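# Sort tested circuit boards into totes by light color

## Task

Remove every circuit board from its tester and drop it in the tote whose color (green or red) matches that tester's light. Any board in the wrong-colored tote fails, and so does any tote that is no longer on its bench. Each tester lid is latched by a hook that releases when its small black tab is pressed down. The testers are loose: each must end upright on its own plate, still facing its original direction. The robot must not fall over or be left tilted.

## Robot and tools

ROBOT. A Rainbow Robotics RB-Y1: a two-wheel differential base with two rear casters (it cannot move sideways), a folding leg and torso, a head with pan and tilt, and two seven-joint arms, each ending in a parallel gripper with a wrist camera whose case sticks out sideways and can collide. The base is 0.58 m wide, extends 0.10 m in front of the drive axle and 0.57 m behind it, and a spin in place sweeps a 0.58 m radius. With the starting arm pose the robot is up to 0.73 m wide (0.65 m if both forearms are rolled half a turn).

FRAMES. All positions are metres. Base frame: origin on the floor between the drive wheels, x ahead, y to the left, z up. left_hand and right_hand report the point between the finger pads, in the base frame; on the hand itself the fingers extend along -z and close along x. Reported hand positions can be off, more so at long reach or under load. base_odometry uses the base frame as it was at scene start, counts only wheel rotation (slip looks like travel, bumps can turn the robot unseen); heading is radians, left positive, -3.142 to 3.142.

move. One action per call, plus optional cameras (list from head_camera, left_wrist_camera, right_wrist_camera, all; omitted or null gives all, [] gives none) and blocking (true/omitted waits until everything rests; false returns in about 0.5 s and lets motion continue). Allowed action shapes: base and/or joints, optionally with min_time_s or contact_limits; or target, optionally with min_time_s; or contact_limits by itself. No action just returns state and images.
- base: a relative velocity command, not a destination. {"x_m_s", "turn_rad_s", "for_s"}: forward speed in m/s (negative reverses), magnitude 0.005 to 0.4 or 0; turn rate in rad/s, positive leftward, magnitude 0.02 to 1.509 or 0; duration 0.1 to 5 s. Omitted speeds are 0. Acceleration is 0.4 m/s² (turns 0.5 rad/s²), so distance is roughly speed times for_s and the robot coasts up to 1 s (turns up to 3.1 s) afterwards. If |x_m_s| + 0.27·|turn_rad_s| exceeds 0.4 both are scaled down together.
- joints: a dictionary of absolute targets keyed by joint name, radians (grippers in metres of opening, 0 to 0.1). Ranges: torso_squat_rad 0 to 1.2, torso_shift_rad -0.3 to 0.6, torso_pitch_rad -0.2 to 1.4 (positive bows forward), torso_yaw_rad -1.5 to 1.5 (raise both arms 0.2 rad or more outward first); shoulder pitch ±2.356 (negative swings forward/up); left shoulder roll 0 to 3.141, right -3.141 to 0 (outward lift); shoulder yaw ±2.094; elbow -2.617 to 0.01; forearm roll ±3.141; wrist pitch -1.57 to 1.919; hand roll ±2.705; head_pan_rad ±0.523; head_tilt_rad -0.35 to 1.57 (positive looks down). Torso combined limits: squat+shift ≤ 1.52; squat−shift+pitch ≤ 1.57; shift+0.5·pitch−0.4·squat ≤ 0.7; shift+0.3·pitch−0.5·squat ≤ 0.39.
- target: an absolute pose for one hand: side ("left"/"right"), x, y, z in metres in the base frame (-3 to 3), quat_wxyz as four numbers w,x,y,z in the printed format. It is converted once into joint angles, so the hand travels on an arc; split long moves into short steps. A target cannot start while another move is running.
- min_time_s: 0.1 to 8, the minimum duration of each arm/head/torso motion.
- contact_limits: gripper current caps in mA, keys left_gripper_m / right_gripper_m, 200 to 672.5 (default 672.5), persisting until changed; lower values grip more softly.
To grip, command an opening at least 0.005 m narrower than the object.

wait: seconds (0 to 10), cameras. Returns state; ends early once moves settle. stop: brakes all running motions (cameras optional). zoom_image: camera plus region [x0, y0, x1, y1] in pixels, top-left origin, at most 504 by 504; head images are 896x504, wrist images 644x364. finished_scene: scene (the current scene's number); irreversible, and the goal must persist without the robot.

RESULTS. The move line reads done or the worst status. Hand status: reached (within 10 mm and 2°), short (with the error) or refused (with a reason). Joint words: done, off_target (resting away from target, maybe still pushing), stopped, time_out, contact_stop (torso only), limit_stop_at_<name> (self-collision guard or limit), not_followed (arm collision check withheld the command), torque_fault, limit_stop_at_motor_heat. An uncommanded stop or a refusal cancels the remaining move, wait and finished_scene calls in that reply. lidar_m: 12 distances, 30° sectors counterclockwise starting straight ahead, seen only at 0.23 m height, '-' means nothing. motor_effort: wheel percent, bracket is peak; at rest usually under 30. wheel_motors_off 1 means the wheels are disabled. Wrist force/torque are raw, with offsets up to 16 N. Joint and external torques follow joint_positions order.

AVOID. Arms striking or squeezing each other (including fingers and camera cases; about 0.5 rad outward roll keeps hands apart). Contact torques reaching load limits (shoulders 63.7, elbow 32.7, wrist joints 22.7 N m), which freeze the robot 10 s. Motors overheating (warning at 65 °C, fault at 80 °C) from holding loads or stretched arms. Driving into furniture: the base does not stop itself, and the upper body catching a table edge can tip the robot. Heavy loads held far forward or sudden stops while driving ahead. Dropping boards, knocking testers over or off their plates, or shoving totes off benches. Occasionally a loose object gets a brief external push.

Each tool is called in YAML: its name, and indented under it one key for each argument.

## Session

move:
  joints: {"head_tilt_rad":0.15}
  cameras: ["head_camera"]

Scene clock: 0.80 s.
Joint torques (N m): left_arm=[-2.33 0.98 0.17 -0.57 0.21 -0.34 0.1] | right_arm=[-1.25 0.04 -0.57 -0.3 -0.16 -0.47 0.01]
External joint torques (N m): left_arm=[-0.31 0 0.1 0.01 0.21 0.04 0.11] | right_arm=[0.02 0.8 -0.54 0.08 -0.2 -0.04 0]
Motor temperatures (°C): left_arm=[29 31 29 32 37 34 40] | right_arm=[34 33 28 31 45 36 36]
Wrist force (N): left_arm=[-2.4 -0.3 -9.7] | right_arm=[1.1 10.7 -12.8]
Wrist torque (N m): left_arm=[0.00 -0.42 -0.22] | right_arm=[-0.06 0.79 0.49]
Wrist force, peak (N): left_arm=[-2.6 -0.4 -9.8] | right_arm=[1.0 10.9 -12.9]
move: done
base_odometry: x=+0.000 y=+0.000 heading=+0.000
lidar_m: 2.88 2.44 2.84 2.62 2.49 2.54 1.99 1.88 2.26 2.24 2.12 2.17
base_status: not commanded
joint_positions: torso_squat_rad=+0.350 torso_shift_rad=+0.000 torso_pitch_rad=+0.000 torso_yaw_rad=+0.000 left_shoulder_pitch_rad=-0.001 left_shoulder_roll_rad=+0.031 left_shoulder_yaw_rad=-0.041 left_elbow_rad=-0.170 left_forearm_roll_rad=+0.033 left_wrist_pitch_rad=+0.032 left_hand_roll_rad=+0.039 left_gripper_m=+0.100 right_shoulder_pitch_rad=+0.036 right_shoulder_roll_rad=-0.008 right_shoulder_yaw_rad=-0.002 right_elbow_rad=-0.181 right_forearm_roll_rad=-0.038 right_wrist_pitch_rad=-0.031 right_hand_roll_rad=+0.012 right_gripper_m=+0.099 head_pan_rad=+0.000 head_tilt_rad=+0.150
joint_status: all done
wheel_motors_off: 0
motor_effort: left_wheel=+3(5) right_wheel=-2(3)
chest: x=-0.2280 y=-0.0008 z=+1.2475 quat_wxyz=(+1.000, +0.000, +0.000, +0.000) (m; base frame)
left_hand: x=-0.1518 y=+0.2404 z=+0.5662 quat_wxyz=(+0.997, +0.012, -0.070, +0.014) (m; base frame)
right_hand: x=-0.1586 y=-0.2280 z=+0.5658 quat_wxyz=(+0.996, -0.004, -0.089, -0.020) (m; base frame)
pictures: head_camera
camera_calibration:
head_camera: T_world_to_cam=[[-0.00703923, -0.998761, 0.0492588, -0.0753141], [-0.110646, -0.0481796, -0.992691, 1.47309], [0.993835, -0.0124381, -0.11017, 0.303185], [0, 0, 0, 1]] pos_world=[-0.138854, -0.000477004, 1.49943]

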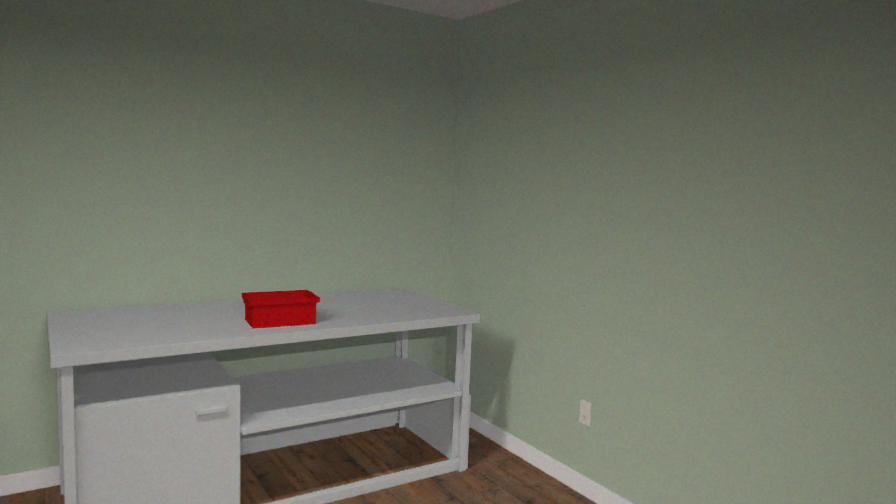

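move:
  base: {"turn_rad_s":0.6,"for_s":2}
  cameras: ["head_camera"]

move:
  base: {"turn_rad_s":0.6,"for_s":2}
  cameras: ["head_camera"]

move:
  base: {"turn_rad_s":0.6,"for_s":2}
  cameras: ["head_camera"]

move:
  base: {"turn_rad_s":0.6,"for_s":2}
  cameras: ["head_camera"]

Scene clock: 10.93 s.
Joint torques (N m): left_arm=[-2.27 1.16 0.03 -0.51 0.24 -0.34 0.13] | right_arm=[-1.72 -0.13 -0.31 -0.26 -0.25 -0.46 0.02]
External joint torques (N m): left_arm=[-0.26 0.17 -0.05 0.08 0.24 0.03 0.14] | right_arm=[-0.46 0.62 -0.28 0.12 -0.28 -0.03 0.01]
Wrist force (N): left_arm=[-2.3 -0.2 -9.6] | right_arm=[1.3 10.8 -12.8]
Wrist torque (N m): left_arm=[0.00 -0.41 -0.21] | right_arm=[-0.06 0.81 0.51]
Wrist force, peak (N): left_arm=[-2.6 -0.5 -10.1] | right_arm=[1.0 11.1 -13.0]
move: done
base_odometry: x=+0.000 y=+0.000 heading=+1.200
lidar_m: 2.85 2.53 2.48 2.66 1.84 1.87 2.23 2.19 2.15 2.30 2.51 2.43
base_status: done (sent for 2 of 2 s)
joint_positions: torso_squat_rad=+0.350 torso_shift_rad=+0.000 torso_pitch_rad=+0.000 torso_yaw_rad=+0.000 left_shoulder_pitch_rad=-0.001 left_shoulder_roll_rad=+0.031 left_shoulder_yaw_rad=-0.041 left_elbow_rad=-0.170 left_forearm_roll_rad=+0.033 left_wrist_pitch_rad=+0.032 left_hand_roll_rad=+0.039 left_gripper_m=+0.100 right_shoulder_pitch_rad=+0.036 right_shoulder_roll_rad=-0.008 right_shoulder_yaw_rad=-0.002 right_elbow_rad=-0.181 right_forearm_roll_rad=-0.038 right_wrist_pitch_rad=-0.031 right_hand_roll_rad=+0.012 right_gripper_m=+0.099 head_pan_rad=+0.000 head_tilt_rad=+0.150
joint_status: not commanded
wheel_motors_off: 0
motor_effort: left_wheel=+1(31) right_wheel=+3(29)
chest: x=-0.2280 y=-0.0008 z=+1.2475 quat_wxyz=(+1.000, +0.000, +0.000, +0.000) (m; base frame)
left_hand: x=-0.1518 y=+0.2403 z=+0.5662 quat_wxyz=(+0.997, +0.012, -0.070, +0.014) (m; base frame)
right_hand: x=-0.1586 y=-0.2280 z=+0.5658 quat_wxyz=(+0.996, -0.004, -0.089, -0.020) (m; base frame)
pictures: head_camera
camera_calibration:
head_camera: T_world_to_cam=[[-0.00703923, -0.998761, 0.0492588, -0.0753141], [-0.110646, -0.0481796, -0.992691, 1.47309], [0.993835, -0.0124381, -0.11017, 0.303185], [0, 0, 0, 1]] pos_world=[-0.138854, -0.000477004, 1.49943]

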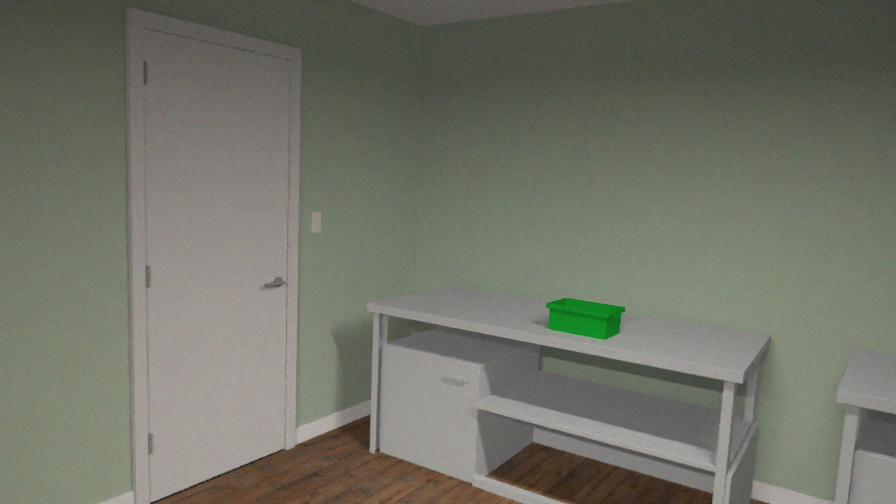

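Scene clock: 14.47 s.
Joint torques (N m): left_arm=[-2.11 0.97 0.15 -0.52 0.15 -0.35 0.07] | right_arm=[-1.6 -0.14 -0.14 -0.27 -0.17 -0.47 0.03]
External joint torques (N m): left_arm=[-0.09 -0.02 0.08 0.07 0.15 0.03 0.08] | right_arm=[-0.34 0.61 -0.1 0.11 -0.2 -0.04 0.02]
Wrist force (N): left_arm=[-2.4 -0.2 -9.5] | right_arm=[1.2 10.9 -12.7]
Wrist torque (N m): left_arm=[-0.02 -0.45 -0.21] | right_arm=[-0.07 0.78 0.51]
Wrist force, peak (N): left_arm=[-2.7 -0.2 -10.0] | right_arm=[0.8 11.0 -13.0]
move: done
base_odometry: x=+0.000 y=+0.000 heading=+2.399
lidar_m: 2.49 2.78 1.84 1.88 2.23 2.12 2.12 2.46 2.49 2.46 2.85 2.49
base_status: done (sent for 2 of 2 s)
joint_positions: torso_squat_rad=+0.350 torso_shift_rad=+0.000 torso_pitch_rad=+0.000 torso_yaw_rad=+0.000 left_shoulder_pitch_rad=-0.001 left_shoulder_roll_rad=+0.031 left_shoulder_yaw_rad=-0.041 left_elbow_rad=-0.170 left_forearm_roll_rad=+0.033 left_wrist_pitch_rad=+0.032 left_hand_roll_rad=+0.039 left_gripper_m=+0.100 right_shoulder_pitch_rad=+0.036 right_shoulder_roll_rad=-0.008 right_shoulder_yaw_rad=-0.002 right_elbow_rad=-0.181 right_forearm_roll_rad=-0.038 right_wrist_pitch_rad=-0.031 right_hand_roll_rad=+0.012 right_gripper_m=+0.099 head_pan_rad=+0.000 head_tilt_rad=+0.150
joint_status: not commanded
wheel_motors_off: 0
motor_effort: left_wheel=+1(15) right_wheel=+5(24)
chest: x=-0.2280 y=-0.0008 z=+1.2475 quat_wxyz=(+1.000, +0.000, +0.000, +0.000) (m; base frame)
left_hand: x=-0.1518 y=+0.2403 z=+0.5662 quat_wxyz=(+0.997, +0.012, -0.070, +0.014) (m; base frame)
right_hand: x=-0.1586 y=-0.2280 z=+0.5658 quat_wxyz=(+0.996, -0.004, -0.089, -0.020) (m; base frame)
pictures: head_camera
camera_calibration:
head_camera: T_world_to_cam=[[-0.00703923, -0.998761, 0.0492588, -0.0753141], [-0.110646, -0.0481796, -0.992691, 1.47309], [0.993835, -0.0124381, -0.11017, 0.303185], [0, 0, 0, 1]] pos_world=[-0.138854, -0.000477004, 1.49943]

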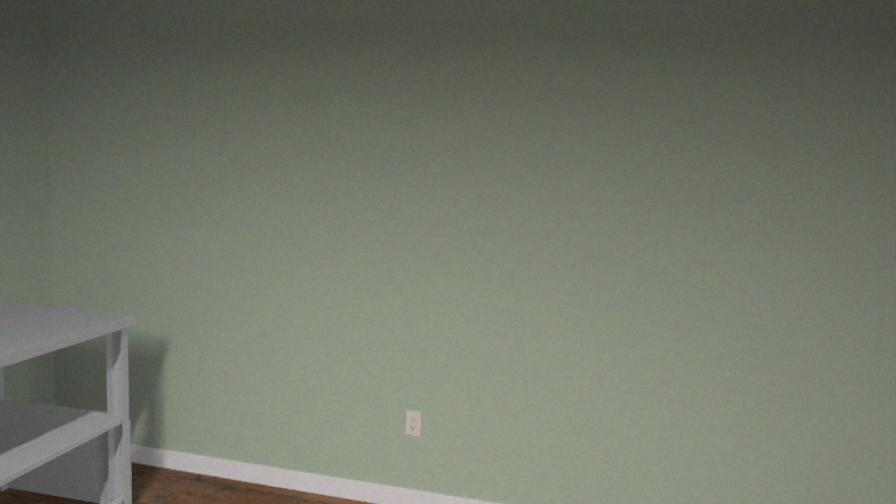

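Scene clock: 18.00 s.
Joint torques (N m): left_arm=[-2 1.16 0.01 -0.39 0.31 -0.31 0.18] | right_arm=[-1.41 0.16 -0.42 -0.2 -0.21 -0.57 0.07]
External joint torques (N m): left_arm=[0.02 0.18 -0.06 0.19 0.31 0.07 0.19] | right_arm=[-0.14 0.91 -0.38 0.18 -0.25 -0.14 0.06]
Wrist force (N): left_arm=[-2.3 -0.1 -9.8] | right_arm=[1.2 10.9 -12.9]
Wrist torque (N m): left_arm=[-0.03 -0.40 -0.21] | right_arm=[-0.08 0.80 0.51]
Wrist force, peak (N): left_arm=[-2.6 -0.2 -9.9] | right_arm=[0.7 10.8 -13.3]
move: done
base_odometry: x=+0.000 y=+0.000 heading=-2.684
lidar_m: 1.85 2.23 2.30 2.11 2.13 2.67 2.43 2.48 2.74 2.51 2.51 2.01
base_status: done (sent for 2 of 2 s)
joint_positions: torso_squat_rad=+0.350 torso_shift_rad=+0.000 torso_pitch_rad=+0.000 torso_yaw_rad=+0.000 left_shoulder_pitch_rad=-0.001 left_shoulder_roll_rad=+0.031 left_shoulder_yaw_rad=-0.041 left_elbow_rad=-0.170 left_forearm_roll_rad=+0.033 left_wrist_pitch_rad=+0.032 left_hand_roll_rad=+0.039 left_gripper_m=+0.100 right_shoulder_pitch_rad=+0.036 right_shoulder_roll_rad=-0.008 right_shoulder_yaw_rad=-0.002 right_elbow_rad=-0.181 right_forearm_roll_rad=-0.038 right_wrist_pitch_rad=-0.031 right_hand_roll_rad=+0.012 right_gripper_m=+0.099 head_pan_rad=+0.000 head_tilt_rad=+0.150
joint_status: not commanded
wheel_motors_off: 0
motor_effort: left_wheel=+1(15) right_wheel=+4(25)
chest: x=-0.2280 y=-0.0008 z=+1.2475 quat_wxyz=(+1.000, +0.000, +0.000, +0.000) (m; base frame)
left_hand: x=-0.1518 y=+0.2403 z=+0.5662 quat_wxyz=(+0.997, +0.012, -0.070, +0.014) (m; base frame)
right_hand: x=-0.1586 y=-0.2280 z=+0.5658 quat_wxyz=(+0.996, -0.004, -0.089, -0.020) (m; base frame)
pictures: head_camera
camera_calibration:
head_camera: T_world_to_cam=[[-0.00703923, -0.998761, 0.0492588, -0.0753141], [-0.110646, -0.0481796, -0.992691, 1.47309], [0.993835, -0.0124381, -0.11017, 0.303185], [0, 0, 0, 1]] pos_world=[-0.138854, -0.000477004, 1.49943]

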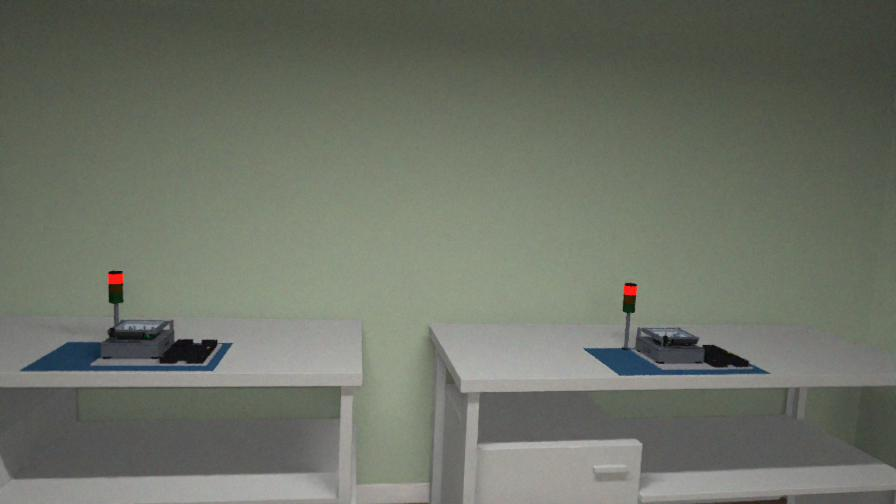

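Scene clock: 21.53 s.
Joint torques (N m): left_arm=[-2.3 0.83 -0.17 -0.36 0.24 -0.37 0.12] | right_arm=[-1.45 0.25 -0.36 -0.11 -0.22 -0.47 0.01]
External joint torques (N m): left_arm=[-0.28 -0.15 -0.24 0.22 0.24 0 0.13] | right_arm=[-0.19 1 -0.32 0.27 -0.26 -0.04 0]
Wrist force (N): left_arm=[-2.6 -0.2 -9.5] | right_arm=[1.1 10.9 -12.5]
Wrist torque (N m): left_arm=[-0.02 -0.46 -0.22] | right_arm=[-0.08 0.77 0.49]
Wrist force, peak (N): left_arm=[-2.7 -0.4 -10.1] | right_arm=[1.3 10.9 -13.0]
move: done
base_odometry: x=+0.000 y=+0.000 heading=-1.484
lidar_m: 2.19 2.11 2.20 2.98 2.43 2.85 2.60 2.52 2.62 1.91 1.84 2.23
base_status: done (sent for 2 of 2 s)
joint_positions: torso_squat_rad=+0.350 torso_shift_rad=+0.000 torso_pitch_rad=+0.000 torso_yaw_rad=+0.000 left_shoulder_pitch_rad=-0.001 left_shoulder_roll_rad=+0.031 left_shoulder_yaw_rad=-0.041 left_elbow_rad=-0.170 left_forearm_roll_rad=+0.033 left_wrist_pitch_rad=+0.032 left_hand_roll_rad=+0.039 left_gripper_m=+0.100 right_shoulder_pitch_rad=+0.036 right_shoulder_roll_rad=-0.008 right_shoulder_yaw_rad=-0.002 right_elbow_rad=-0.181 right_forearm_roll_rad=-0.038 right_wrist_pitch_rad=-0.031 right_hand_roll_rad=+0.012 right_gripper_m=+0.099 head_pan_rad=+0.000 head_tilt_rad=+0.150
joint_status: not commanded
wheel_motors_off: 0
motor_effort: left_wheel=+1(16) right_wheel=+4(24)
chest: x=-0.2280 y=-0.0008 z=+1.2475 quat_wxyz=(+1.000, +0.000, +0.000, +0.000) (m; base frame)
left_hand: x=-0.1518 y=+0.2403 z=+0.5662 quat_wxyz=(+0.997, +0.012, -0.070, +0.014) (m; base frame)
right_hand: x=-0.1586 y=-0.2280 z=+0.5658 quat_wxyz=(+0.996, -0.004, -0.089, -0.020) (m; base frame)
pictures: head_camera
camera_calibration:
head_camera: T_world_to_cam=[[-0.00703923, -0.998761, 0.0492588, -0.0753141], [-0.110646, -0.0481796, -0.992691, 1.47309], [0.993835, -0.0124381, -0.11017, 0.303185], [0, 0, 0, 1]] pos_world=[-0.138854, -0.000477004, 1.49943]

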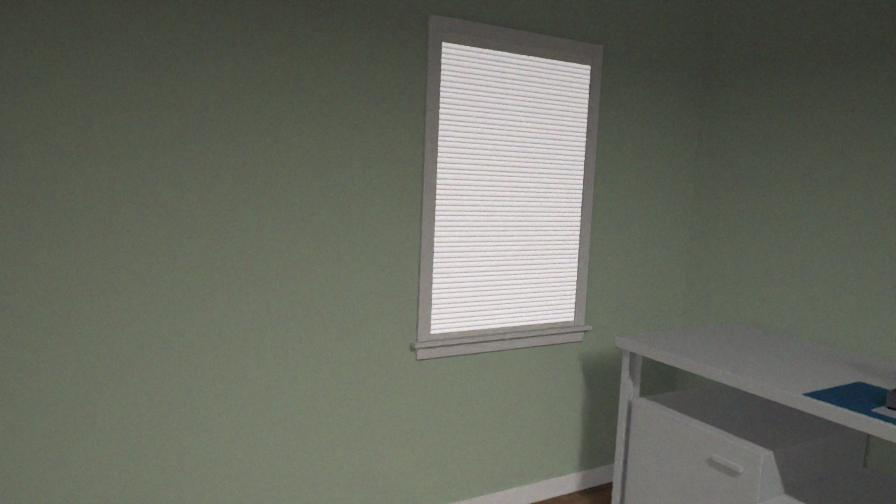

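move:
  base: {"turn_rad_s":-0.5,"for_s":1.033}
  joints: {"torso_pitch_rad":0.3,"head_tilt_rad":0.35,"left_gripper_m":0,"right_gripper_m":0.036,"left_shoulder_pitch_rad":-1.729,"left_shoulder_roll_rad":1.291,"left_shoulder_yaw_rad":-1.157,"left_elbow_rad":-1.561,"left_forearm_roll_rad":1.747,"left_wrist_pitch_rad":1.662,"left_hand_roll_rad":0.744,"right_shoulder_pitch_rad":-1.597,"right_shoulder_roll_rad":-1.241,"right_shoulder_yaw_rad":0.946,"right_elbow_rad":-1.559,"right_forearm_roll_rad":-1.655,"right_wrist_pitch_rad":1.767,"right_hand_roll_rad":-0.758}
  cameras: []

move:
  base: {"x_m_s":0.35,"for_s":4.2}
  cameras: []

move:
  base: {"turn_rad_s":-0.5,"for_s":1}
  cameras: ["head_camera"]

Scene clock: 49.37 s.
Joint torques (N m): left_arm=[-16.5 7.31 8.95 1.23 0.02 -0.33 -0.31] | right_arm=[-17.47 -7.69 -8.73 0.56 0.24 -0.38 0.16]
External joint torques (N m): left_arm=[1.85 -0.44 -1.17 -0.19 0 -0.27 -0.31] | right_arm=[2.55 1.99 1.74 0.14 0 -0.36 0.16]
Wrist force (N): left_arm=[-1.6 -0.2 -9.9] | right_arm=[2.4 11.0 -12.9]
Wrist torque (N m): left_arm=[-0.01 -0.39 -0.18] | right_arm=[-0.10 0.87 0.53]
Wrist force, peak (N): left_arm=[-4.9 0.8 -10.2] | right_arm=[-1.1 11.8 -13.1]
move: done
base_odometry: x=+0.000 y=+0.000 heading=-2.001
lidar_m: 2.23 2.18 2.12 2.21 2.54 2.44 2.85 2.59 2.52 2.63 1.90 1.84
base_status: done (sent for 1.03 of 1.03 s)
joint_positions: torso_squat_rad=+0.350 torso_shift_rad=+0.000 torso_pitch_rad=+0.300 torso_yaw_rad=+0.000 left_shoulder_pitch_rad=-1.729 left_shoulder_roll_rad=+1.291 left_shoulder_yaw_rad=-1.157 left_elbow_rad=-1.561 left_forearm_roll_rad=+1.747 left_wrist_pitch_rad=+1.662 left_hand_roll_rad=+0.744 left_gripper_m=+0.000 right_shoulder_pitch_rad=-1.598 right_shoulder_roll_rad=-1.241 right_shoulder_yaw_rad=+0.946 right_elbow_rad=-1.559 right_forearm_roll_rad=-1.655 right_wrist_pitch_rad=+1.767 right_hand_roll_rad=-0.758 right_gripper_m=+0.036 head_pan_rad=+0.000 head_tilt_rad=+0.350
joint_status: all done
wheel_motors_off: 0
motor_effort: left_wheel=+7(25) right_wheel=+0(25)
chest: x=-0.1368 y=-0.0007 z=+1.2337 quat_wxyz=(+0.989, +0.000, +0.149, +0.000) (m; base frame)
left_hand: x=+0.3000 y=+0.2495 z=+1.1598 quat_wxyz=(+1.000, +0.001, +0.000, +0.000) (m; base frame)
right_hand: x=+0.2998 y=-0.2498 z=+1.1607 quat_wxyz=(+1.000, +0.000, +0.001, +0.001) (m; base frame)
pictures: none
No camera images: "cameras" was empty.

Scene clock: 55.03 s.
Joint torques (N m): left_arm=[-16.82 7.26 9.35 1.25 0.12 -0.22 -0.29] | right_arm=[-17.72 -8.31 -9.28 0.55 0.21 -0.17 0.21]
External joint torques (N m): left_arm=[1.53 -0.5 -0.76 -0.17 0.1 -0.15 -0.29] | right_arm=[2.3 1.37 1.2 0.14 -0.04 -0.16 0.21]
Wrist force (N): left_arm=[-1.8 0.1 -9.7] | right_arm=[2.1 11.0 -12.8]
Wrist torque (N m): left_arm=[-0.05 -0.42 -0.19] | right_arm=[-0.07 0.85 0.53]
Wrist force, peak (N): left_arm=[-1.8 -0.2 -10.2] | right_arm=[2.2 11.1 -13.4]
move: done
base_odometry: x=-0.613 y=-1.336 heading=-2.001
lidar_m: 0.76 0.94 1.35 1.42 1.97 3.72 3.84 3.38 2.96 0.96 1.06 1.30
base_status: done (sent for 4.2 of 4.2 s)
joint_positions: torso_squat_rad=+0.350 torso_shift_rad=+0.000 torso_pitch_rad=+0.300 torso_yaw_rad=+0.000 left_shoulder_pitch_rad=-1.729 left_shoulder_roll_rad=+1.291 left_shoulder_yaw_rad=-1.157 left_elbow_rad=-1.561 left_forearm_roll_rad=+1.747 left_wrist_pitch_rad=+1.662 left_hand_roll_rad=+0.744 left_gripper_m=+0.000 right_shoulder_pitch_rad=-1.598 right_shoulder_roll_rad=-1.241 right_shoulder_yaw_rad=+0.946 right_elbow_rad=-1.559 right_forearm_roll_rad=-1.655 right_wrist_pitch_rad=+1.767 right_hand_roll_rad=-0.758 right_gripper_m=+0.036 head_pan_rad=+0.000 head_tilt_rad=+0.350
joint_status: not commanded
wheel_motors_off: 0
motor_effort: left_wheel=-2(33) right_wheel=-1(28)
chest: x=-0.1366 y=-0.0007 z=+1.2337 quat_wxyz=(+0.989, +0.000, +0.149, +0.000) (m; base frame)
left_hand: x=+0.3001 y=+0.2495 z=+1.1596 quat_wxyz=(+1.000, +0.001, +0.000, +0.000) (m; base frame)
right_hand: x=+0.2999 y=-0.2498 z=+1.1605 quat_wxyz=(+1.000, +0.000, +0.001, +0.001) (m; base frame)
pictures: none
No camera images: "cameras" was empty.

Scene clock: 57.33 s.
Joint torques (N m): left_arm=[-16.74 7.21 9.28 1.23 0.14 -0.25 -0.28] | right_arm=[-17.43 -8.24 -9.13 0.66 0.16 -0.24 0.22]
External joint torques (N m): left_arm=[1.61 -0.54 -0.84 -0.2 0.12 -0.18 -0.28] | right_arm=[2.59 1.44 1.34 0.24 -0.08 -0.22 0.22]
Wrist force (N): left_arm=[-1.7 0.0 -9.8] | right_arm=[2.1 10.9 -13.0]
Wrist torque (N m): left_arm=[-0.05 -0.39 -0.17] | right_arm=[-0.08 0.84 0.51]
Wrist force, peak (N): left_arm=[-2.0 0.4 -10.0] | right_arm=[2.3 11.4 -13.5]
move: done
base_odometry: x=-0.613 y=-1.336 heading=-2.500
lidar_m: 1.30 0.76 0.98 1.35 1.43 2.03 3.72 4.35 3.36 2.94 0.93 1.09
base_status: done (sent for 1 of 1 s)
joint_positions: torso_squat_rad=+0.350 torso_shift_rad=+0.000 torso_pitch_rad=+0.300 torso_yaw_rad=+0.000 left_shoulder_pitch_rad=-1.729 left_shoulder_roll_rad=+1.291 left_shoulder_yaw_rad=-1.157 left_elbow_rad=-1.561 left_forearm_roll_rad=+1.747 left_wrist_pitch_rad=+1.662 left_hand_roll_rad=+0.744 left_gripper_m=+0.000 right_shoulder_pitch_rad=-1.598 right_shoulder_roll_rad=-1.241 right_shoulder_yaw_rad=+0.946 right_elbow_rad=-1.559 right_forearm_roll_rad=-1.655 right_wrist_pitch_rad=+1.767 right_hand_roll_rad=-0.758 right_gripper_m=+0.036 head_pan_rad=+0.000 head_tilt_rad=+0.350
joint_status: not commanded
wheel_motors_off: 0
motor_effort: left_wheel=+2(25) right_wheel=+0(24)
chest: x=-0.1366 y=-0.0007 z=+1.2337 quat_wxyz=(+0.989, +0.000, +0.149, +0.000) (m; base frame)
left_hand: x=+0.3001 y=+0.2495 z=+1.1596 quat_wxyz=(+1.000, +0.001, +0.000, +0.000) (m; base frame)
right_hand: x=+0.2999 y=-0.2498 z=+1.1605 quat_wxyz=(+1.000, +0.000, +0.001, +0.001) (m; base frame)
pictures: head_camera
camera_calibration:
head_camera: T_world_to_cam=[[0.0177317, -0.99876, 0.0465152, -0.0674533], [-0.572845, -0.048278, -0.818241, 1.18707], [0.819472, -0.0121372, -0.57299, 0.797903], [0, 0, 0, 1]] pos_world=[0.0273413, -0.000376148, 1.43163]

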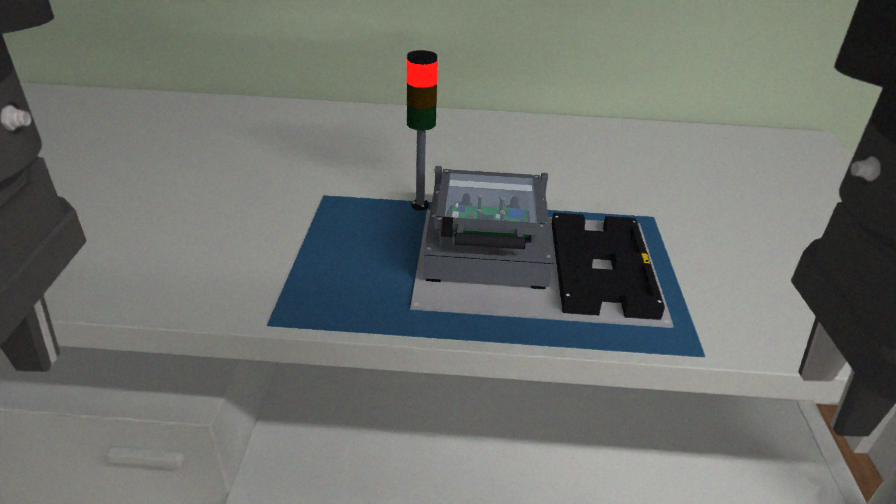

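move:
  base: {"turn_rad_s":0.1,"for_s":0.6}
  cameras: []

move:
  base: {"x_m_s":0.2,"for_s":2.13}
  joints: {"head_tilt_rad":0.6}
  cameras: []

move:
  base: {"turn_rad_s":-0.1,"for_s":0.93}
  cameras: ["head_camera","left_wrist_camera"]

Scene clock: 68.73 s.
Joint torques (N m): left_arm=[-16.59 7.07 9.37 1.26 0.16 -0.26 -0.24] | right_arm=[-17.6 -8.2 -9.1 0.59 0.21 -0.23 0.19]
External joint torques (N m): left_arm=[1.76 -0.68 -0.75 -0.16 0.14 -0.2 -0.24] | right_arm=[2.42 1.49 1.38 0.17 -0.04 -0.22 0.19]
Wrist force (N): left_arm=[-2.0 -0.2 -9.7] | right_arm=[2.1 10.9 -13.3]
Wrist torque (N m): left_arm=[-0.02 -0.44 -0.19] | right_arm=[-0.07 0.82 0.51]
Wrist force, peak (N): left_arm=[-1.8 -0.2 -10.1] | right_arm=[2.3 11.3 -13.1]
move: done
base_odometry: x=-0.613 y=-1.336 heading=-2.441
lidar_m: 1.07 0.75 1.04 1.35 1.46 2.18 3.72 4.19 3.33 1.72 0.93 1.17
base_status: done (sent for 0.6 of 0.6 s)
joint_positions: torso_squat_rad=+0.350 torso_shift_rad=+0.000 torso_pitch_rad=+0.300 torso_yaw_rad=+0.000 left_shoulder_pitch_rad=-1.729 left_shoulder_roll_rad=+1.291 left_shoulder_yaw_rad=-1.157 left_elbow_rad=-1.561 left_forearm_roll_rad=+1.747 left_wrist_pitch_rad=+1.662 left_hand_roll_rad=+0.744 left_gripper_m=+0.000 right_shoulder_pitch_rad=-1.598 right_shoulder_roll_rad=-1.241 right_shoulder_yaw_rad=+0.946 right_elbow_rad=-1.559 right_forearm_roll_rad=-1.655 right_wrist_pitch_rad=+1.767 right_hand_roll_rad=-0.758 right_gripper_m=+0.036 head_pan_rad=+0.000 head_tilt_rad=+0.350
joint_status: not commanded
wheel_motors_off: 0
motor_effort: left_wheel=-1(15) right_wheel=-1(16)
chest: x=-0.1366 y=-0.0007 z=+1.2337 quat_wxyz=(+0.989, +0.000, +0.149, +0.000) (m; base frame)
left_hand: x=+0.3001 y=+0.2495 z=+1.1596 quat_wxyz=(+1.000, +0.001, +0.000, +0.000) (m; base frame)
right_hand: x=+0.2999 y=-0.2498 z=+1.1605 quat_wxyz=(+1.000, +0.000, +0.001, +0.001) (m; base frame)
pictures: none
No camera images: "cameras" was empty.

Scene clock: 71.67 s.
Joint torques (N m): left_arm=[-16.69 7.12 9.46 1.24 0.21 -0.19 -0.19] | right_arm=[-17.76 -8.13 -9.12 0.6 0.16 -0.17 0.19]
External joint torques (N m): left_arm=[1.66 -0.63 -0.65 -0.18 0.18 -0.12 -0.19] | right_arm=[2.26 1.55 1.35 0.18 -0.09 -0.16 0.19]
Wrist force (N): left_arm=[-1.8 -0.2 -9.9] | right_arm=[2.4 11.1 -13.1]
Wrist torque (N m): left_arm=[-0.02 -0.42 -0.18] | right_arm=[-0.10 0.86 0.53]
Wrist force, peak (N): left_arm=[-2.2 0.1 -10.1] | right_arm=[2.6 11.4 -13.4]
move: done
base_odometry: x=-0.939 y=-1.611 heading=-2.441
lidar_m: 0.87 0.44 0.40 1.31 1.41 2.10 4.15 4.28 3.38 0.80 0.83 0.89
base_status: done (sent for 2.13 of 2.13 s)
joint_positions: torso_squat_rad=+0.350 torso_shift_rad=+0.000 torso_pitch_rad=+0.300 torso_yaw_rad=+0.000 left_shoulder_pitch_rad=-1.729 left_shoulder_roll_rad=+1.291 left_shoulder_yaw_rad=-1.157 left_elbow_rad=-1.561 left_forearm_roll_rad=+1.747 left_wrist_pitch_rad=+1.662 left_hand_roll_rad=+0.744 left_gripper_m=+0.000 right_shoulder_pitch_rad=-1.597 right_shoulder_roll_rad=-1.241 right_shoulder_yaw_rad=+0.946 right_elbow_rad=-1.559 right_forearm_roll_rad=-1.655 right_wrist_pitch_rad=+1.767 right_hand_roll_rad=-0.758 right_gripper_m=+0.036 head_pan_rad=+0.000 head_tilt_rad=+0.600
joint_status: all done
wheel_motors_off: 0
motor_effort: left_wheel=-5(24) right_wheel=+2(29)
chest: x=-0.1366 y=-0.0007 z=+1.2337 quat_wxyz=(+0.989, +0.000, +0.149, +0.000) (m; base frame)
left_hand: x=+0.3002 y=+0.2495 z=+1.1595 quat_wxyz=(+1.000, +0.001, +0.000, +0.000) (m; base frame)
right_hand: x=+0.3000 y=-0.2498 z=+1.1604 quat_wxyz=(+1.000, +0.000, +0.001, +0.001) (m; base frame)
pictures: none
No camera images: "cameras" was empty.

Scene clock: 73.10 s.
Joint torques (N m): left_arm=[-16.78 7.09 9.28 1.36 0.21 -0.17 -0.22] | right_arm=[-17.71 -8.26 -9.39 0.48 0.22 -0.17 0.15]
External joint torques (N m): left_arm=[1.58 -0.66 -0.84 -0.07 0.19 -0.1 -0.22] | right_arm=[2.31 1.43 1.08 0.07 -0.03 -0.16 0.15]
Wrist force (N): left_arm=[-1.9 -0.1 -9.7] | right_arm=[2.3 10.9 -13.1]
Wrist torque (N m): left_arm=[-0.04 -0.42 -0.18] | right_arm=[-0.08 0.85 0.52]
Wrist force, peak (N): left_arm=[-2.0 -0.2 -10.1] | right_arm=[2.6 11.3 -13.1]
move: done
base_odometry: x=-0.939 y=-1.611 heading=-2.534
lidar_m: 0.88 0.47 0.41 0.95 1.37 1.89 4.15 4.30 3.44 0.77 0.79 0.91
base_status: done (sent for 0.93 of 0.93 s)
joint_positions: torso_squat_rad=+0.350 torso_shift_rad=+0.000 torso_pitch_rad=+0.300 torso_yaw_rad=+0.000 left_shoulder_pitch_rad=-1.729 left_shoulder_roll_rad=+1.291 left_shoulder_yaw_rad=-1.157 left_elbow_rad=-1.561 left_forearm_roll_rad=+1.747 left_wrist_pitch_rad=+1.662 left_hand_roll_rad=+0.744 left_gripper_m=+0.000 right_shoulder_pitch_rad=-1.597 right_shoulder_roll_rad=-1.241 right_shoulder_yaw_rad=+0.946 right_elbow_rad=-1.559 right_forearm_roll_rad=-1.655 right_wrist_pitch_rad=+1.767 right_hand_roll_rad=-0.758 right_gripper_m=+0.036 head_pan_rad=+0.000 head_tilt_rad=+0.600
joint_status: not commanded
wheel_motors_off: 0
motor_effort: left_wheel=+0(21) right_wheel=-4(22)
chest: x=-0.1366 y=-0.0007 z=+1.2337 quat_wxyz=(+0.989, +0.000, +0.149, +0.000) (m; base frame)
left_hand: x=+0.3002 y=+0.2495 z=+1.1595 quat_wxyz=(+1.000, +0.001, +0.000, +0.000) (m; base frame)
right_hand: x=+0.2999 y=-0.2498 z=+1.1605 quat_wxyz=(+1.000, +0.000, +0.001, +0.001) (m; base frame)
pictures: head_camera, left_wrist_camera
camera_calibration:
head_camera: T_world_to_cam=[[0.0289745, -0.998753, 0.0406588, -0.0585329], [-0.7575, -0.0484789, -0.651033, 0.93945], [0.652192, -0.0119356, -0.75796, 1.05075], [0, 0, 0, 1]] pos_world=[0.0280371, -0.000375083, 1.41042]
left_wrist_camera: T_world_to_cam=[[0.9998, 0.0152879, -0.0129172, -0.290236], [0.0196422, -0.873371, 0.48666, -0.31801], [-0.00384156, -0.486816, -0.873496, 1.20451], [0, 0, 0, 1]] pos_world=[0.301051, 0.31307, 1.20315]

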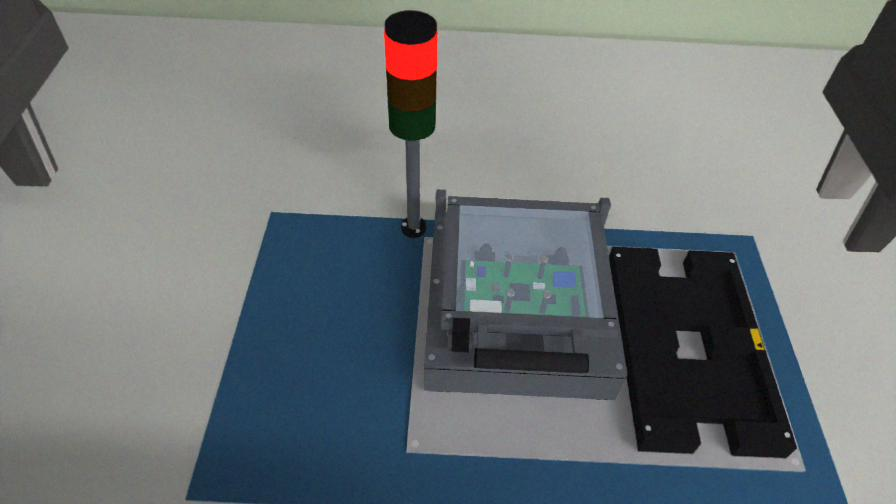

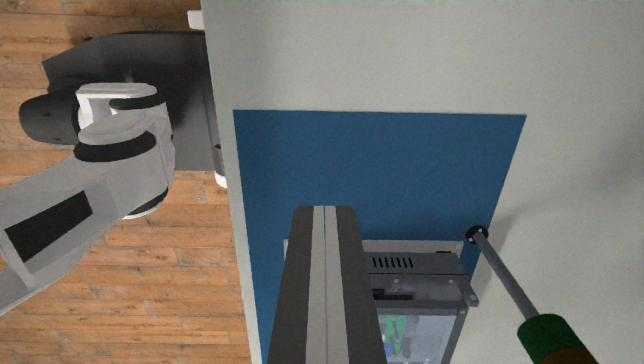

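zoom_image:
  camera: "head_camera"
  region: [400, 280, 640, 415]

move:
  target: {"side":"left","x":0.325,"y":0.02,"z":1.05,"quat_wxyz":[1,0,0,0]}
  cameras: ["left_wrist_camera","head_camera"]

zoom_image:
  camera: "head_camera"
  region: [400, 280, 640, 415]

Scaled by 2.100 from the camera's 896x504 image, which has a finer 1280x720 frame.

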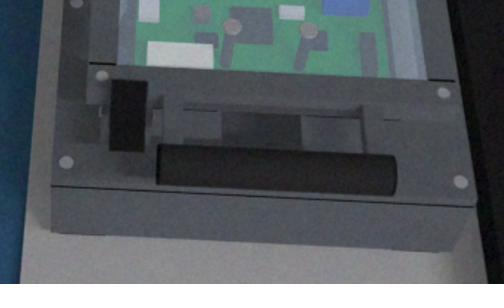

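Scene clock: 83.63 s.
Joint torques (N m): left_arm=[-22.3 7.38 7.96 0.87 0.28 -0.17 -0.01] | right_arm=[-17.49 -8.38 -9.22 0.57 0.05 -0.16 0.22]
External joint torques (N m): left_arm=[0.6 -0.1 -1.04 0.93 0.24 -0.11 -0.01] | right_arm=[2.53 1.3 1.26 0.15 -0.2 -0.14 0.22]
Wrist force (N): left_arm=[-1.7 -0.1 -9.6] | right_arm=[2.3 11.0 -13.0]
Wrist torque (N m): left_arm=[-0.04 -0.40 -0.22] | right_arm=[-0.09 0.85 0.53]
Wrist force, peak (N): left_arm=[-2.1 -0.4 -10.1] | right_arm=[2.3 11.5 -13.1]
move: done
base_odometry: x=-0.939 y=-1.611 heading=-2.534
lidar_m: 0.87 0.47 0.41 0.96 1.37 1.89 4.15 4.30 3.44 0.76 0.79 0.91
base_status: not commanded
joint_positions: torso_squat_rad=+0.350 torso_shift_rad=+0.000 torso_pitch_rad=+0.300 torso_yaw_rad=+0.000 left_shoulder_pitch_rad=-1.774 left_shoulder_roll_rad=+0.549 left_shoulder_yaw_rad=-1.272 left_elbow_rad=-1.138 left_forearm_roll_rad=+1.555 left_wrist_pitch_rad=+1.506 left_hand_roll_rad=+1.019 left_gripper_m=+0.000 right_shoulder_pitch_rad=-1.597 right_shoulder_roll_rad=-1.241 right_shoulder_yaw_rad=+0.946 right_elbow_rad=-1.559 right_forearm_roll_rad=-1.655 right_wrist_pitch_rad=+1.767 right_hand_roll_rad=-0.758 right_gripper_m=+0.036 head_pan_rad=+0.000 head_tilt_rad=+0.600
joint_status: all done
wheel_motors_off: 0
motor_effort: left_wheel=+2(2) right_wheel=-6(7)
chest: x=-0.1366 y=-0.0008 z=+1.2337 quat_wxyz=(+0.989, +0.000, +0.149, +0.000) (m; base frame)
left_hand: x=+0.3248 y=+0.0199 z=+1.0501 quat_wxyz=(+1.000, +0.000, +0.000, +0.000) (m; base frame)
left_hand_status: reached (checked arc, planned for 1.1 s): 0 mm and 0.1 deg off.
right_hand: x=+0.2999 y=-0.2498 z=+1.1605 quat_wxyz=(+1.000, +0.000, +0.001, +0.001) (m; base frame)
pictures: head_camera, left_wrist_camera
camera_calibration:
head_camera: T_world_to_cam=[[0.0288908, -0.998758, 0.0405968, -0.0584448], [-0.757411, -0.0483766, -0.651143, 0.939593], [0.652298, -0.0119365, -0.757868, 1.05076], [0, 0, 0, 1]] pos_world=[0.0279371, -0.000375457, 1.41052]
left_wrist_camera: T_world_to_cam=[[0.999815, 0.0152554, -0.0117047, -0.314175], [0.019031, -0.872082, 0.488989, -0.468067], [-0.00274778, -0.489121, -0.872211, 0.995562], [0, 0, 0, 1]] pos_world=[0.32576, 0.0835507, 1.09354]

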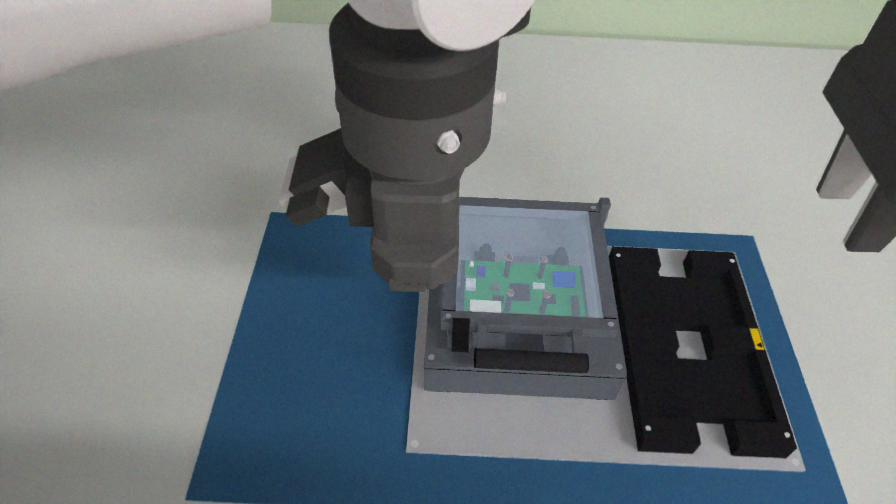

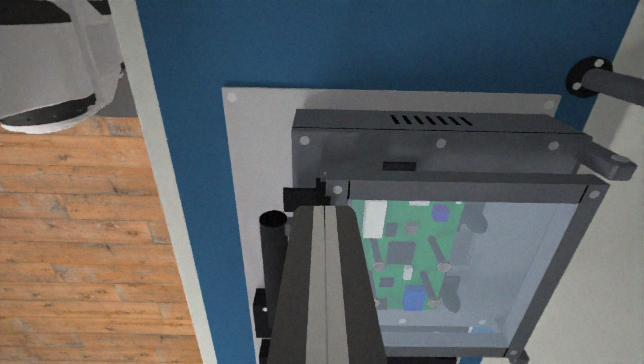

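Scaled by 2.100 from the camera's 896x504 image, which has a finer 1280x720 frame.

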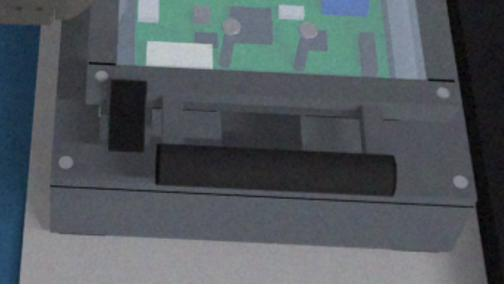

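move:
  target: {"side":"left","x":0.313,"y":-0.008,"z":1.01,"quat_wxyz":[1,0,0,0]}
  cameras: ["left_wrist_camera","head_camera"]

zoom_image:
  camera: "head_camera"
  region: [400, 280, 640, 415]

Scene clock: 98.87 s.
Joint torques (N m): left_arm=[-21.5 6.98 8.64 0.51 0.15 -0.11 0.12] | right_arm=[-17.67 -8.6 -9.47 0.63 0.12 -0.18 0.26]
External joint torques (N m): left_arm=[1.14 0.05 -0.05 0.89 0.11 -0.06 0.12] | right_arm=[2.36 1.09 1 0.22 -0.12 -0.16 0.26]
Wrist force (N): left_arm=[-1.8 0.2 -9.4] | right_arm=[2.2 11.0 -12.9]
Wrist torque (N m): left_arm=[-0.07 -0.41 -0.21] | right_arm=[-0.11 0.84 0.51]
Wrist force, peak (N): left_arm=[-1.6 0.1 -11.1] | right_arm=[2.6 11.2 -13.5]
move: done
base_odometry: x=-0.939 y=-1.611 heading=-2.534
lidar_m: 0.87 0.47 0.41 0.94 1.37 1.88 4.15 4.30 3.44 0.76 0.79 0.91
base_status: not commanded
joint_positions: torso_squat_rad=+0.350 torso_shift_rad=+0.000 torso_pitch_rad=+0.300 torso_yaw_rad=+0.000 left_shoulder_pitch_rad=-1.732 left_shoulder_roll_rad=+0.447 left_shoulder_yaw_rad=-1.309 left_elbow_rad=-1.090 left_forearm_roll_rad=+1.508 left_wrist_pitch_rad=+1.439 left_hand_roll_rad=+1.062 left_gripper_m=+0.000 right_shoulder_pitch_rad=-1.597 right_shoulder_roll_rad=-1.241 right_shoulder_yaw_rad=+0.946 right_elbow_rad=-1.559 right_forearm_roll_rad=-1.655 right_wrist_pitch_rad=+1.767 right_hand_roll_rad=-0.758 right_gripper_m=+0.036 head_pan_rad=+0.000 head_tilt_rad=+0.600
joint_status: all done
wheel_motors_off: 0
motor_effort: left_wheel=+2(2) right_wheel=-7(8)
chest: x=-0.1366 y=-0.0007 z=+1.2337 quat_wxyz=(+0.989, +0.000, +0.149, +0.000) (m; base frame)
left_hand: x=+0.3127 y=-0.0079 z=+1.0102 quat_wxyz=(+1.000, +0.000, -0.001, +0.000) (m; base frame)
left_hand_status: reached (checked arc, planned for 0.4 s): 0 mm and 0.1 deg off.
right_hand: x=+0.2999 y=-0.2498 z=+1.1605 quat_wxyz=(+1.000, +0.000, +0.001, +0.001) (m; base frame)
pictures: head_camera, left_wrist_camera
camera_calibration:
head_camera: T_world_to_cam=[[0.0289669, -0.998753, 0.0406613, -0.0585375], [-0.757408, -0.0484764, -0.65114, 0.939587], [0.652299, -0.0119357, -0.757868, 1.05076], [0, 0, 0, 1]] pos_world=[0.027937, -0.000375092, 1.41052]
left_wrist_camera: T_world_to_cam=[[0.99982, 0.015272, -0.0112579, -0.302497], [0.0188269, -0.872082, 0.488997, -0.472513], [-0.00234986, -0.489121, -0.872213, 0.947007], [0, 0, 0, 1]] pos_world=[0.313564, 0.0557507, 1.05364]

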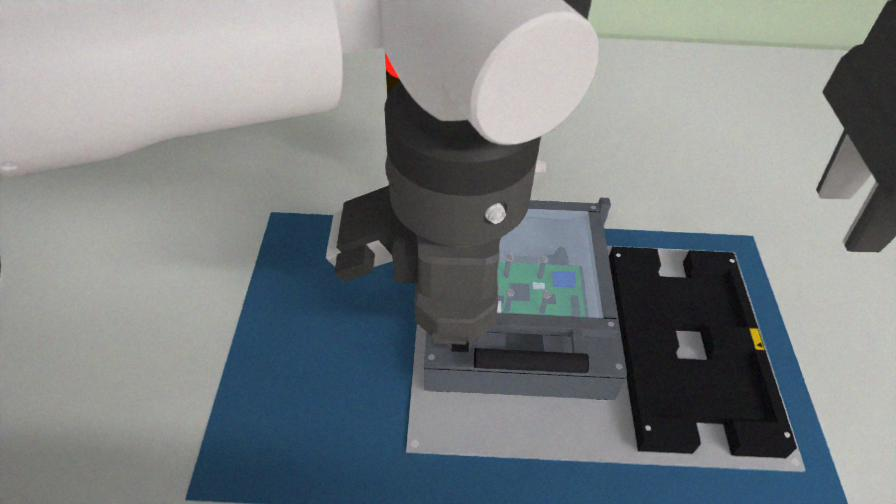

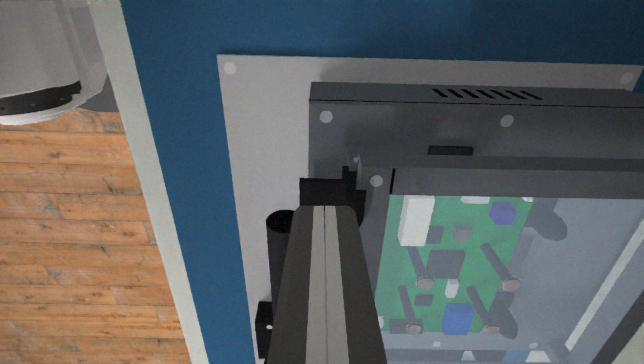

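Scaled by 2.100 from the camera's 896x504 image, which has a finer 1280x720 frame.

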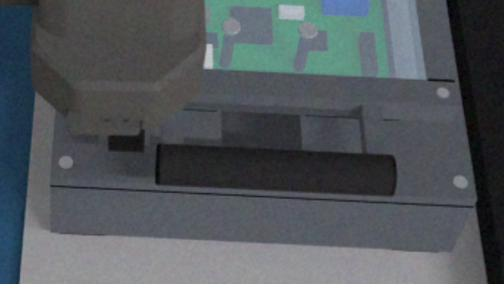

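move:
  target: {"side":"left","x":0.310,"y":-0.012,"z":0.99,"quat_wxyz":[1,0,0,0]}
  cameras: []

move:
  target: {"side":"left","x":0.310,"y":-0.012,"z":0.98,"quat_wxyz":[1,0,0,0]}
  min_time_s: 1
  cameras: ["left_wrist_camera"]

move:
  target: {"side":"left","x":0.310,"y":-0.012,"z":0.972,"quat_wxyz":[1,0,0,0]}
  min_time_s: 1
  cameras: ["left_wrist_camera","head_camera"]

zoom_image:
  camera: "head_camera"
  region: [400, 280, 640, 415]

Scene clock: 109.53 s.
Joint torques (N m): left_arm=[-21.53 6.27 8.15 0.38 0.07 -0.08 -0.01] | right_arm=[-17.67 -8.61 -9.3 0.61 0.01 -0.09 0.09]
External joint torques (N m): left_arm=[1.01 -0.37 -0.34 0.89 0.04 -0.03 -0.01] | right_arm=[2.36 1.07 1.18 0.19 -0.23 -0.08 0.09]
Wrist force (N): left_arm=[-1.7 -0.1 -9.6] | right_arm=[2.5 10.9 -13.2]
Wrist torque (N m): left_arm=[-0.04 -0.39 -0.23] | right_arm=[-0.05 0.87 0.54]
Wrist force, peak (N): left_arm=[-1.7 0.6 -11.4] | right_arm=[2.2 11.2 -13.4]
move: done
base_odometry: x=-0.939 y=-1.611 heading=-2.534
lidar_m: 0.87 0.47 0.40 0.95 1.37 1.88 4.14 4.30 3.44 0.76 0.79 0.92
base_status: not commanded
joint_positions: torso_squat_rad=+0.350 torso_shift_rad=+0.000 torso_pitch_rad=+0.300 torso_yaw_rad=+0.000 left_shoulder_pitch_rad=-1.704 left_shoulder_roll_rad=+0.415 left_shoulder_yaw_rad=-1.327 left_elbow_rad=-1.062 left_forearm_roll_rad=+1.488 left_wrist_pitch_rad=+1.405 left_hand_roll_rad=+1.060 left_gripper_m=+0.000 right_shoulder_pitch_rad=-1.597 right_shoulder_roll_rad=-1.241 right_shoulder_yaw_rad=+0.946 right_elbow_rad=-1.559 right_forearm_roll_rad=-1.655 right_wrist_pitch_rad=+1.767 right_hand_roll_rad=-0.758 right_gripper_m=+0.036 head_pan_rad=+0.000 head_tilt_rad=+0.600
joint_status: all done
wheel_motors_off: 0
motor_effort: left_wheel=+0(3) right_wheel=-7(9)
chest: x=-0.1366 y=-0.0007 z=+1.2337 quat_wxyz=(+0.989, +0.000, +0.149, +0.000) (m; base frame)
left_hand: x=+0.3100 y=-0.0120 z=+0.9901 quat_wxyz=(+1.000, +0.000, +0.000, +0.000) (m; base frame)
left_hand_status: reached (checked arc, planned for 0.2 s): 0 mm and 0.0 deg off.
right_hand: x=+0.2999 y=-0.2498 z=+1.1605 quat_wxyz=(+1.000, +0.000, +0.001, +0.001) (m; base frame)
pictures: none
No camera images: "cameras" was empty.

Scene clock: 110.87 s.
Joint torques (N m): left_arm=[-20.09 4.53 7.05 0.59 0 -0.38 -0.2] | right_arm=[-17.93 -8.63 -9.42 0.48 0.14 -0.2 0.26]
External joint torques (N m): left_arm=[2.43 -2 -1.33 1.16 -0.03 -0.32 -0.2] | right_arm=[2.1 1.05 1.05 0.07 -0.1 -0.18 0.26]
Wrist force (N): left_arm=[-1.7 -0.1 -9.6] | right_arm=[2.0 11.0 -13.2]
Wrist torque (N m): left_arm=[-0.03 -0.40 -0.23] | right_arm=[-0.09 0.83 0.51]
Wrist force, peak (N): left_arm=[-2.0 0.0 -9.8] | right_arm=[2.4 11.1 -13.4]
move: done
base_odometry: x=-0.939 y=-1.611 heading=-2.534
lidar_m: 0.88 0.47 0.41 0.96 1.36 1.89 4.15 4.29 3.44 0.77 0.79 0.91
base_status: not commanded
joint_positions: torso_squat_rad=+0.350 torso_shift_rad=+0.000 torso_pitch_rad=+0.300 torso_yaw_rad=+0.000 left_shoulder_pitch_rad=-1.690 left_shoulder_roll_rad=+0.404 left_shoulder_yaw_rad=-1.335 left_elbow_rad=-1.047 left_forearm_roll_rad=+1.478 left_wrist_pitch_rad=+1.388 left_hand_roll_rad=+1.054 left_gripper_m=+0.000 right_shoulder_pitch_rad=-1.597 right_shoulder_roll_rad=-1.241 right_shoulder_yaw_rad=+0.946 right_elbow_rad=-1.559 right_forearm_roll_rad=-1.655 right_wrist_pitch_rad=+1.767 right_hand_roll_rad=-0.758 right_gripper_m=+0.036 head_pan_rad=+0.000 head_tilt_rad=+0.600
joint_status: all done
wheel_motors_off: 0
motor_effort: left_wheel=+2(4) right_wheel=-7(9)
chest: x=-0.1366 y=-0.0007 z=+1.2337 quat_wxyz=(+0.989, +0.000, +0.149, +0.000) (m; base frame)
left_hand: x=+0.3099 y=-0.0119 z=+0.9805 quat_wxyz=(+1.000, +0.000, +0.000, +0.000) (m; base frame)
left_hand_status: reached (checked arc, planned for 1.0 s): 1 mm and 0.0 deg off.
right_hand: x=+0.2999 y=-0.2498 z=+1.1605 quat_wxyz=(+1.000, +0.000, +0.001, +0.001) (m; base frame)
pictures: left_wrist_camera
camera_calibration:
left_wrist_camera: T_world_to_cam=[[0.999811, 0.0154335, -0.0117973, -0.29942], [0.0192309, -0.872188, 0.488793, -0.461334], [-0.00274571, -0.488927, -0.87232, 0.919363], [0, 0, 0, 1]] pos_world=[0.310759, 0.0517526, 1.02394]

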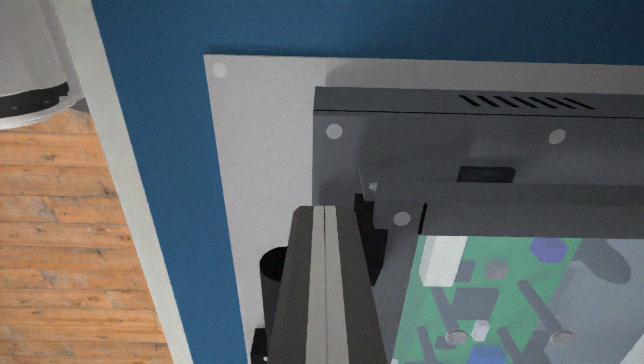

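Scene clock: 112.20 s.
Joint torques (N m): left_arm=[-3.09 -0.38 -2.25 3.18 -1.73 -4.72 -0.24] | right_arm=[-18.01 -8.48 -9.29 0.59 0.21 -0.13 0.14]
External joint torques (N m): left_arm=[19.45 -6.86 -10.54 3.75 -1.75 -4.65 -0.24] | right_arm=[2.02 1.19 1.19 0.16 -0.04 -0.12 0.14]
Wrist force (N): left_arm=[-19.9 11.2 48.7] | right_arm=[2.0 10.9 -13.0]
Wrist torque (N m): left_arm=[0.37 -0.50 -0.27] | right_arm=[-0.08 0.82 0.52]
Wrist force, peak (N): left_arm=[-20.2 11.8 49.9] | right_arm=[2.4 11.1 -13.3]
move: done
base_odometry: x=-0.939 y=-1.611 heading=-2.534
lidar_m: 0.87 0.47 0.40 0.96 1.37 1.89 4.15 4.29 3.44 0.76 0.79 0.91
base_status: not commanded
joint_positions: torso_squat_rad=+0.350 torso_shift_rad=-0.001 torso_pitch_rad=+0.298 torso_yaw_rad=+0.000 left_shoulder_pitch_rad=-1.682 left_shoulder_roll_rad=+0.394 left_shoulder_yaw_rad=-1.339 left_elbow_rad=-1.031 left_forearm_roll_rad=+1.472 left_wrist_pitch_rad=+1.375 left_hand_roll_rad=+1.047 left_gripper_m=+0.000 right_shoulder_pitch_rad=-1.597 right_shoulder_roll_rad=-1.241 right_shoulder_yaw_rad=+0.946 right_elbow_rad=-1.559 right_forearm_roll_rad=-1.655 right_wrist_pitch_rad=+1.767 right_hand_roll_rad=-0.758 right_gripper_m=+0.036 head_pan_rad=+0.000 head_tilt_rad=+0.600
joint_status: all done
wheel_motors_off: 0
motor_effort: left_wheel=+2(3) right_wheel=-6(8)
chest: x=-0.1378 y=-0.0006 z=+1.2338 quat_wxyz=(+0.989, +0.000, +0.148, +0.000) (m; base frame)
left_hand: x=+0.3105 y=-0.0125 z=+0.9760 quat_wxyz=(+1.000, -0.001, -0.003, +0.000) (m; base frame)
left_hand_status: reached (checked arc, planned for 1.0 s): 4 mm and 0.4 deg off.
right_hand: x=+0.2989 y=-0.2496 z=+1.1615 quat_wxyz=(+1.000, +0.000, +0.000, +0.001) (m; base frame)
pictures: head_camera, left_wrist_camera
camera_calibration:
head_camera: T_world_to_cam=[[0.0289627, -0.998748, 0.040784, -0.0585833], [-0.756111, -0.0485771, -0.652638, 0.9408], [0.653803, -0.011935, -0.756571, 1.05018], [0, 0, 0, 1]] pos_world=[0.0264346, -0.000274725, 1.41093]
left_wrist_camera: T_world_to_cam=[[0.999864, 0.0152686, -0.00627269, -0.305546], [0.0163822, -0.871254, 0.490559, -0.460507], [0.00202502, -0.490594, -0.871386, 0.912753], [0, 0, 0, 1]] pos_world=[0.3112, 0.0512384, 1.01935]

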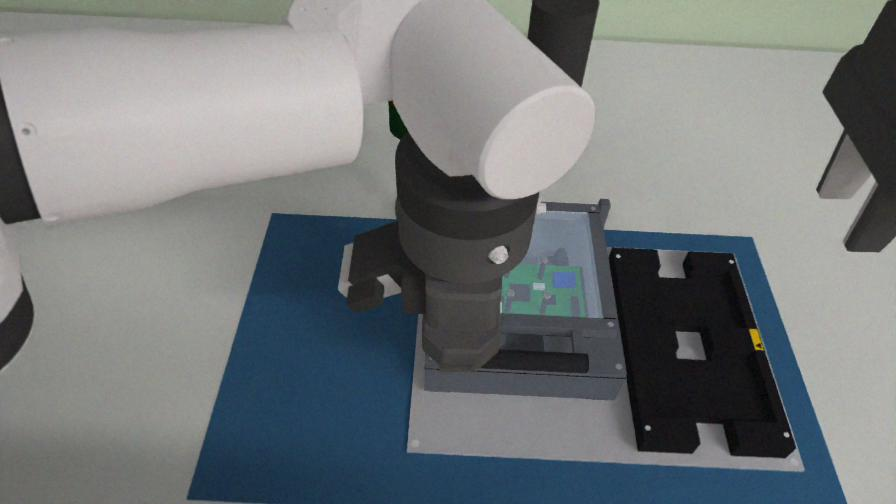

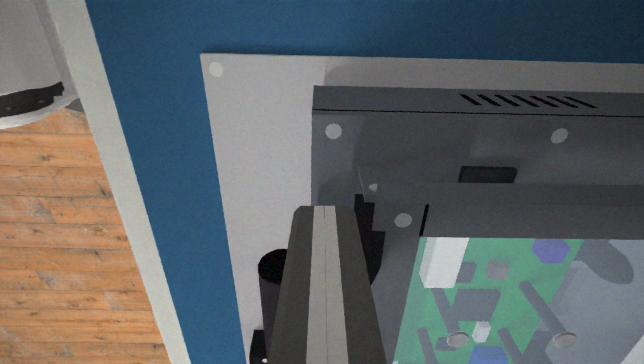

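Scaled by 2.100 from the camera's 896x504 image, which has a finer 1280x720 frame.

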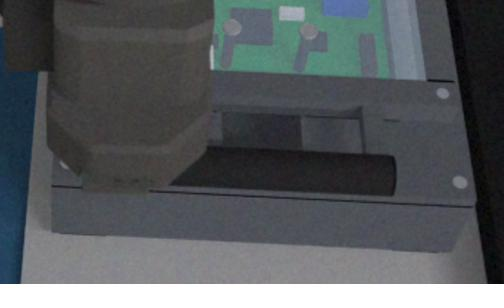

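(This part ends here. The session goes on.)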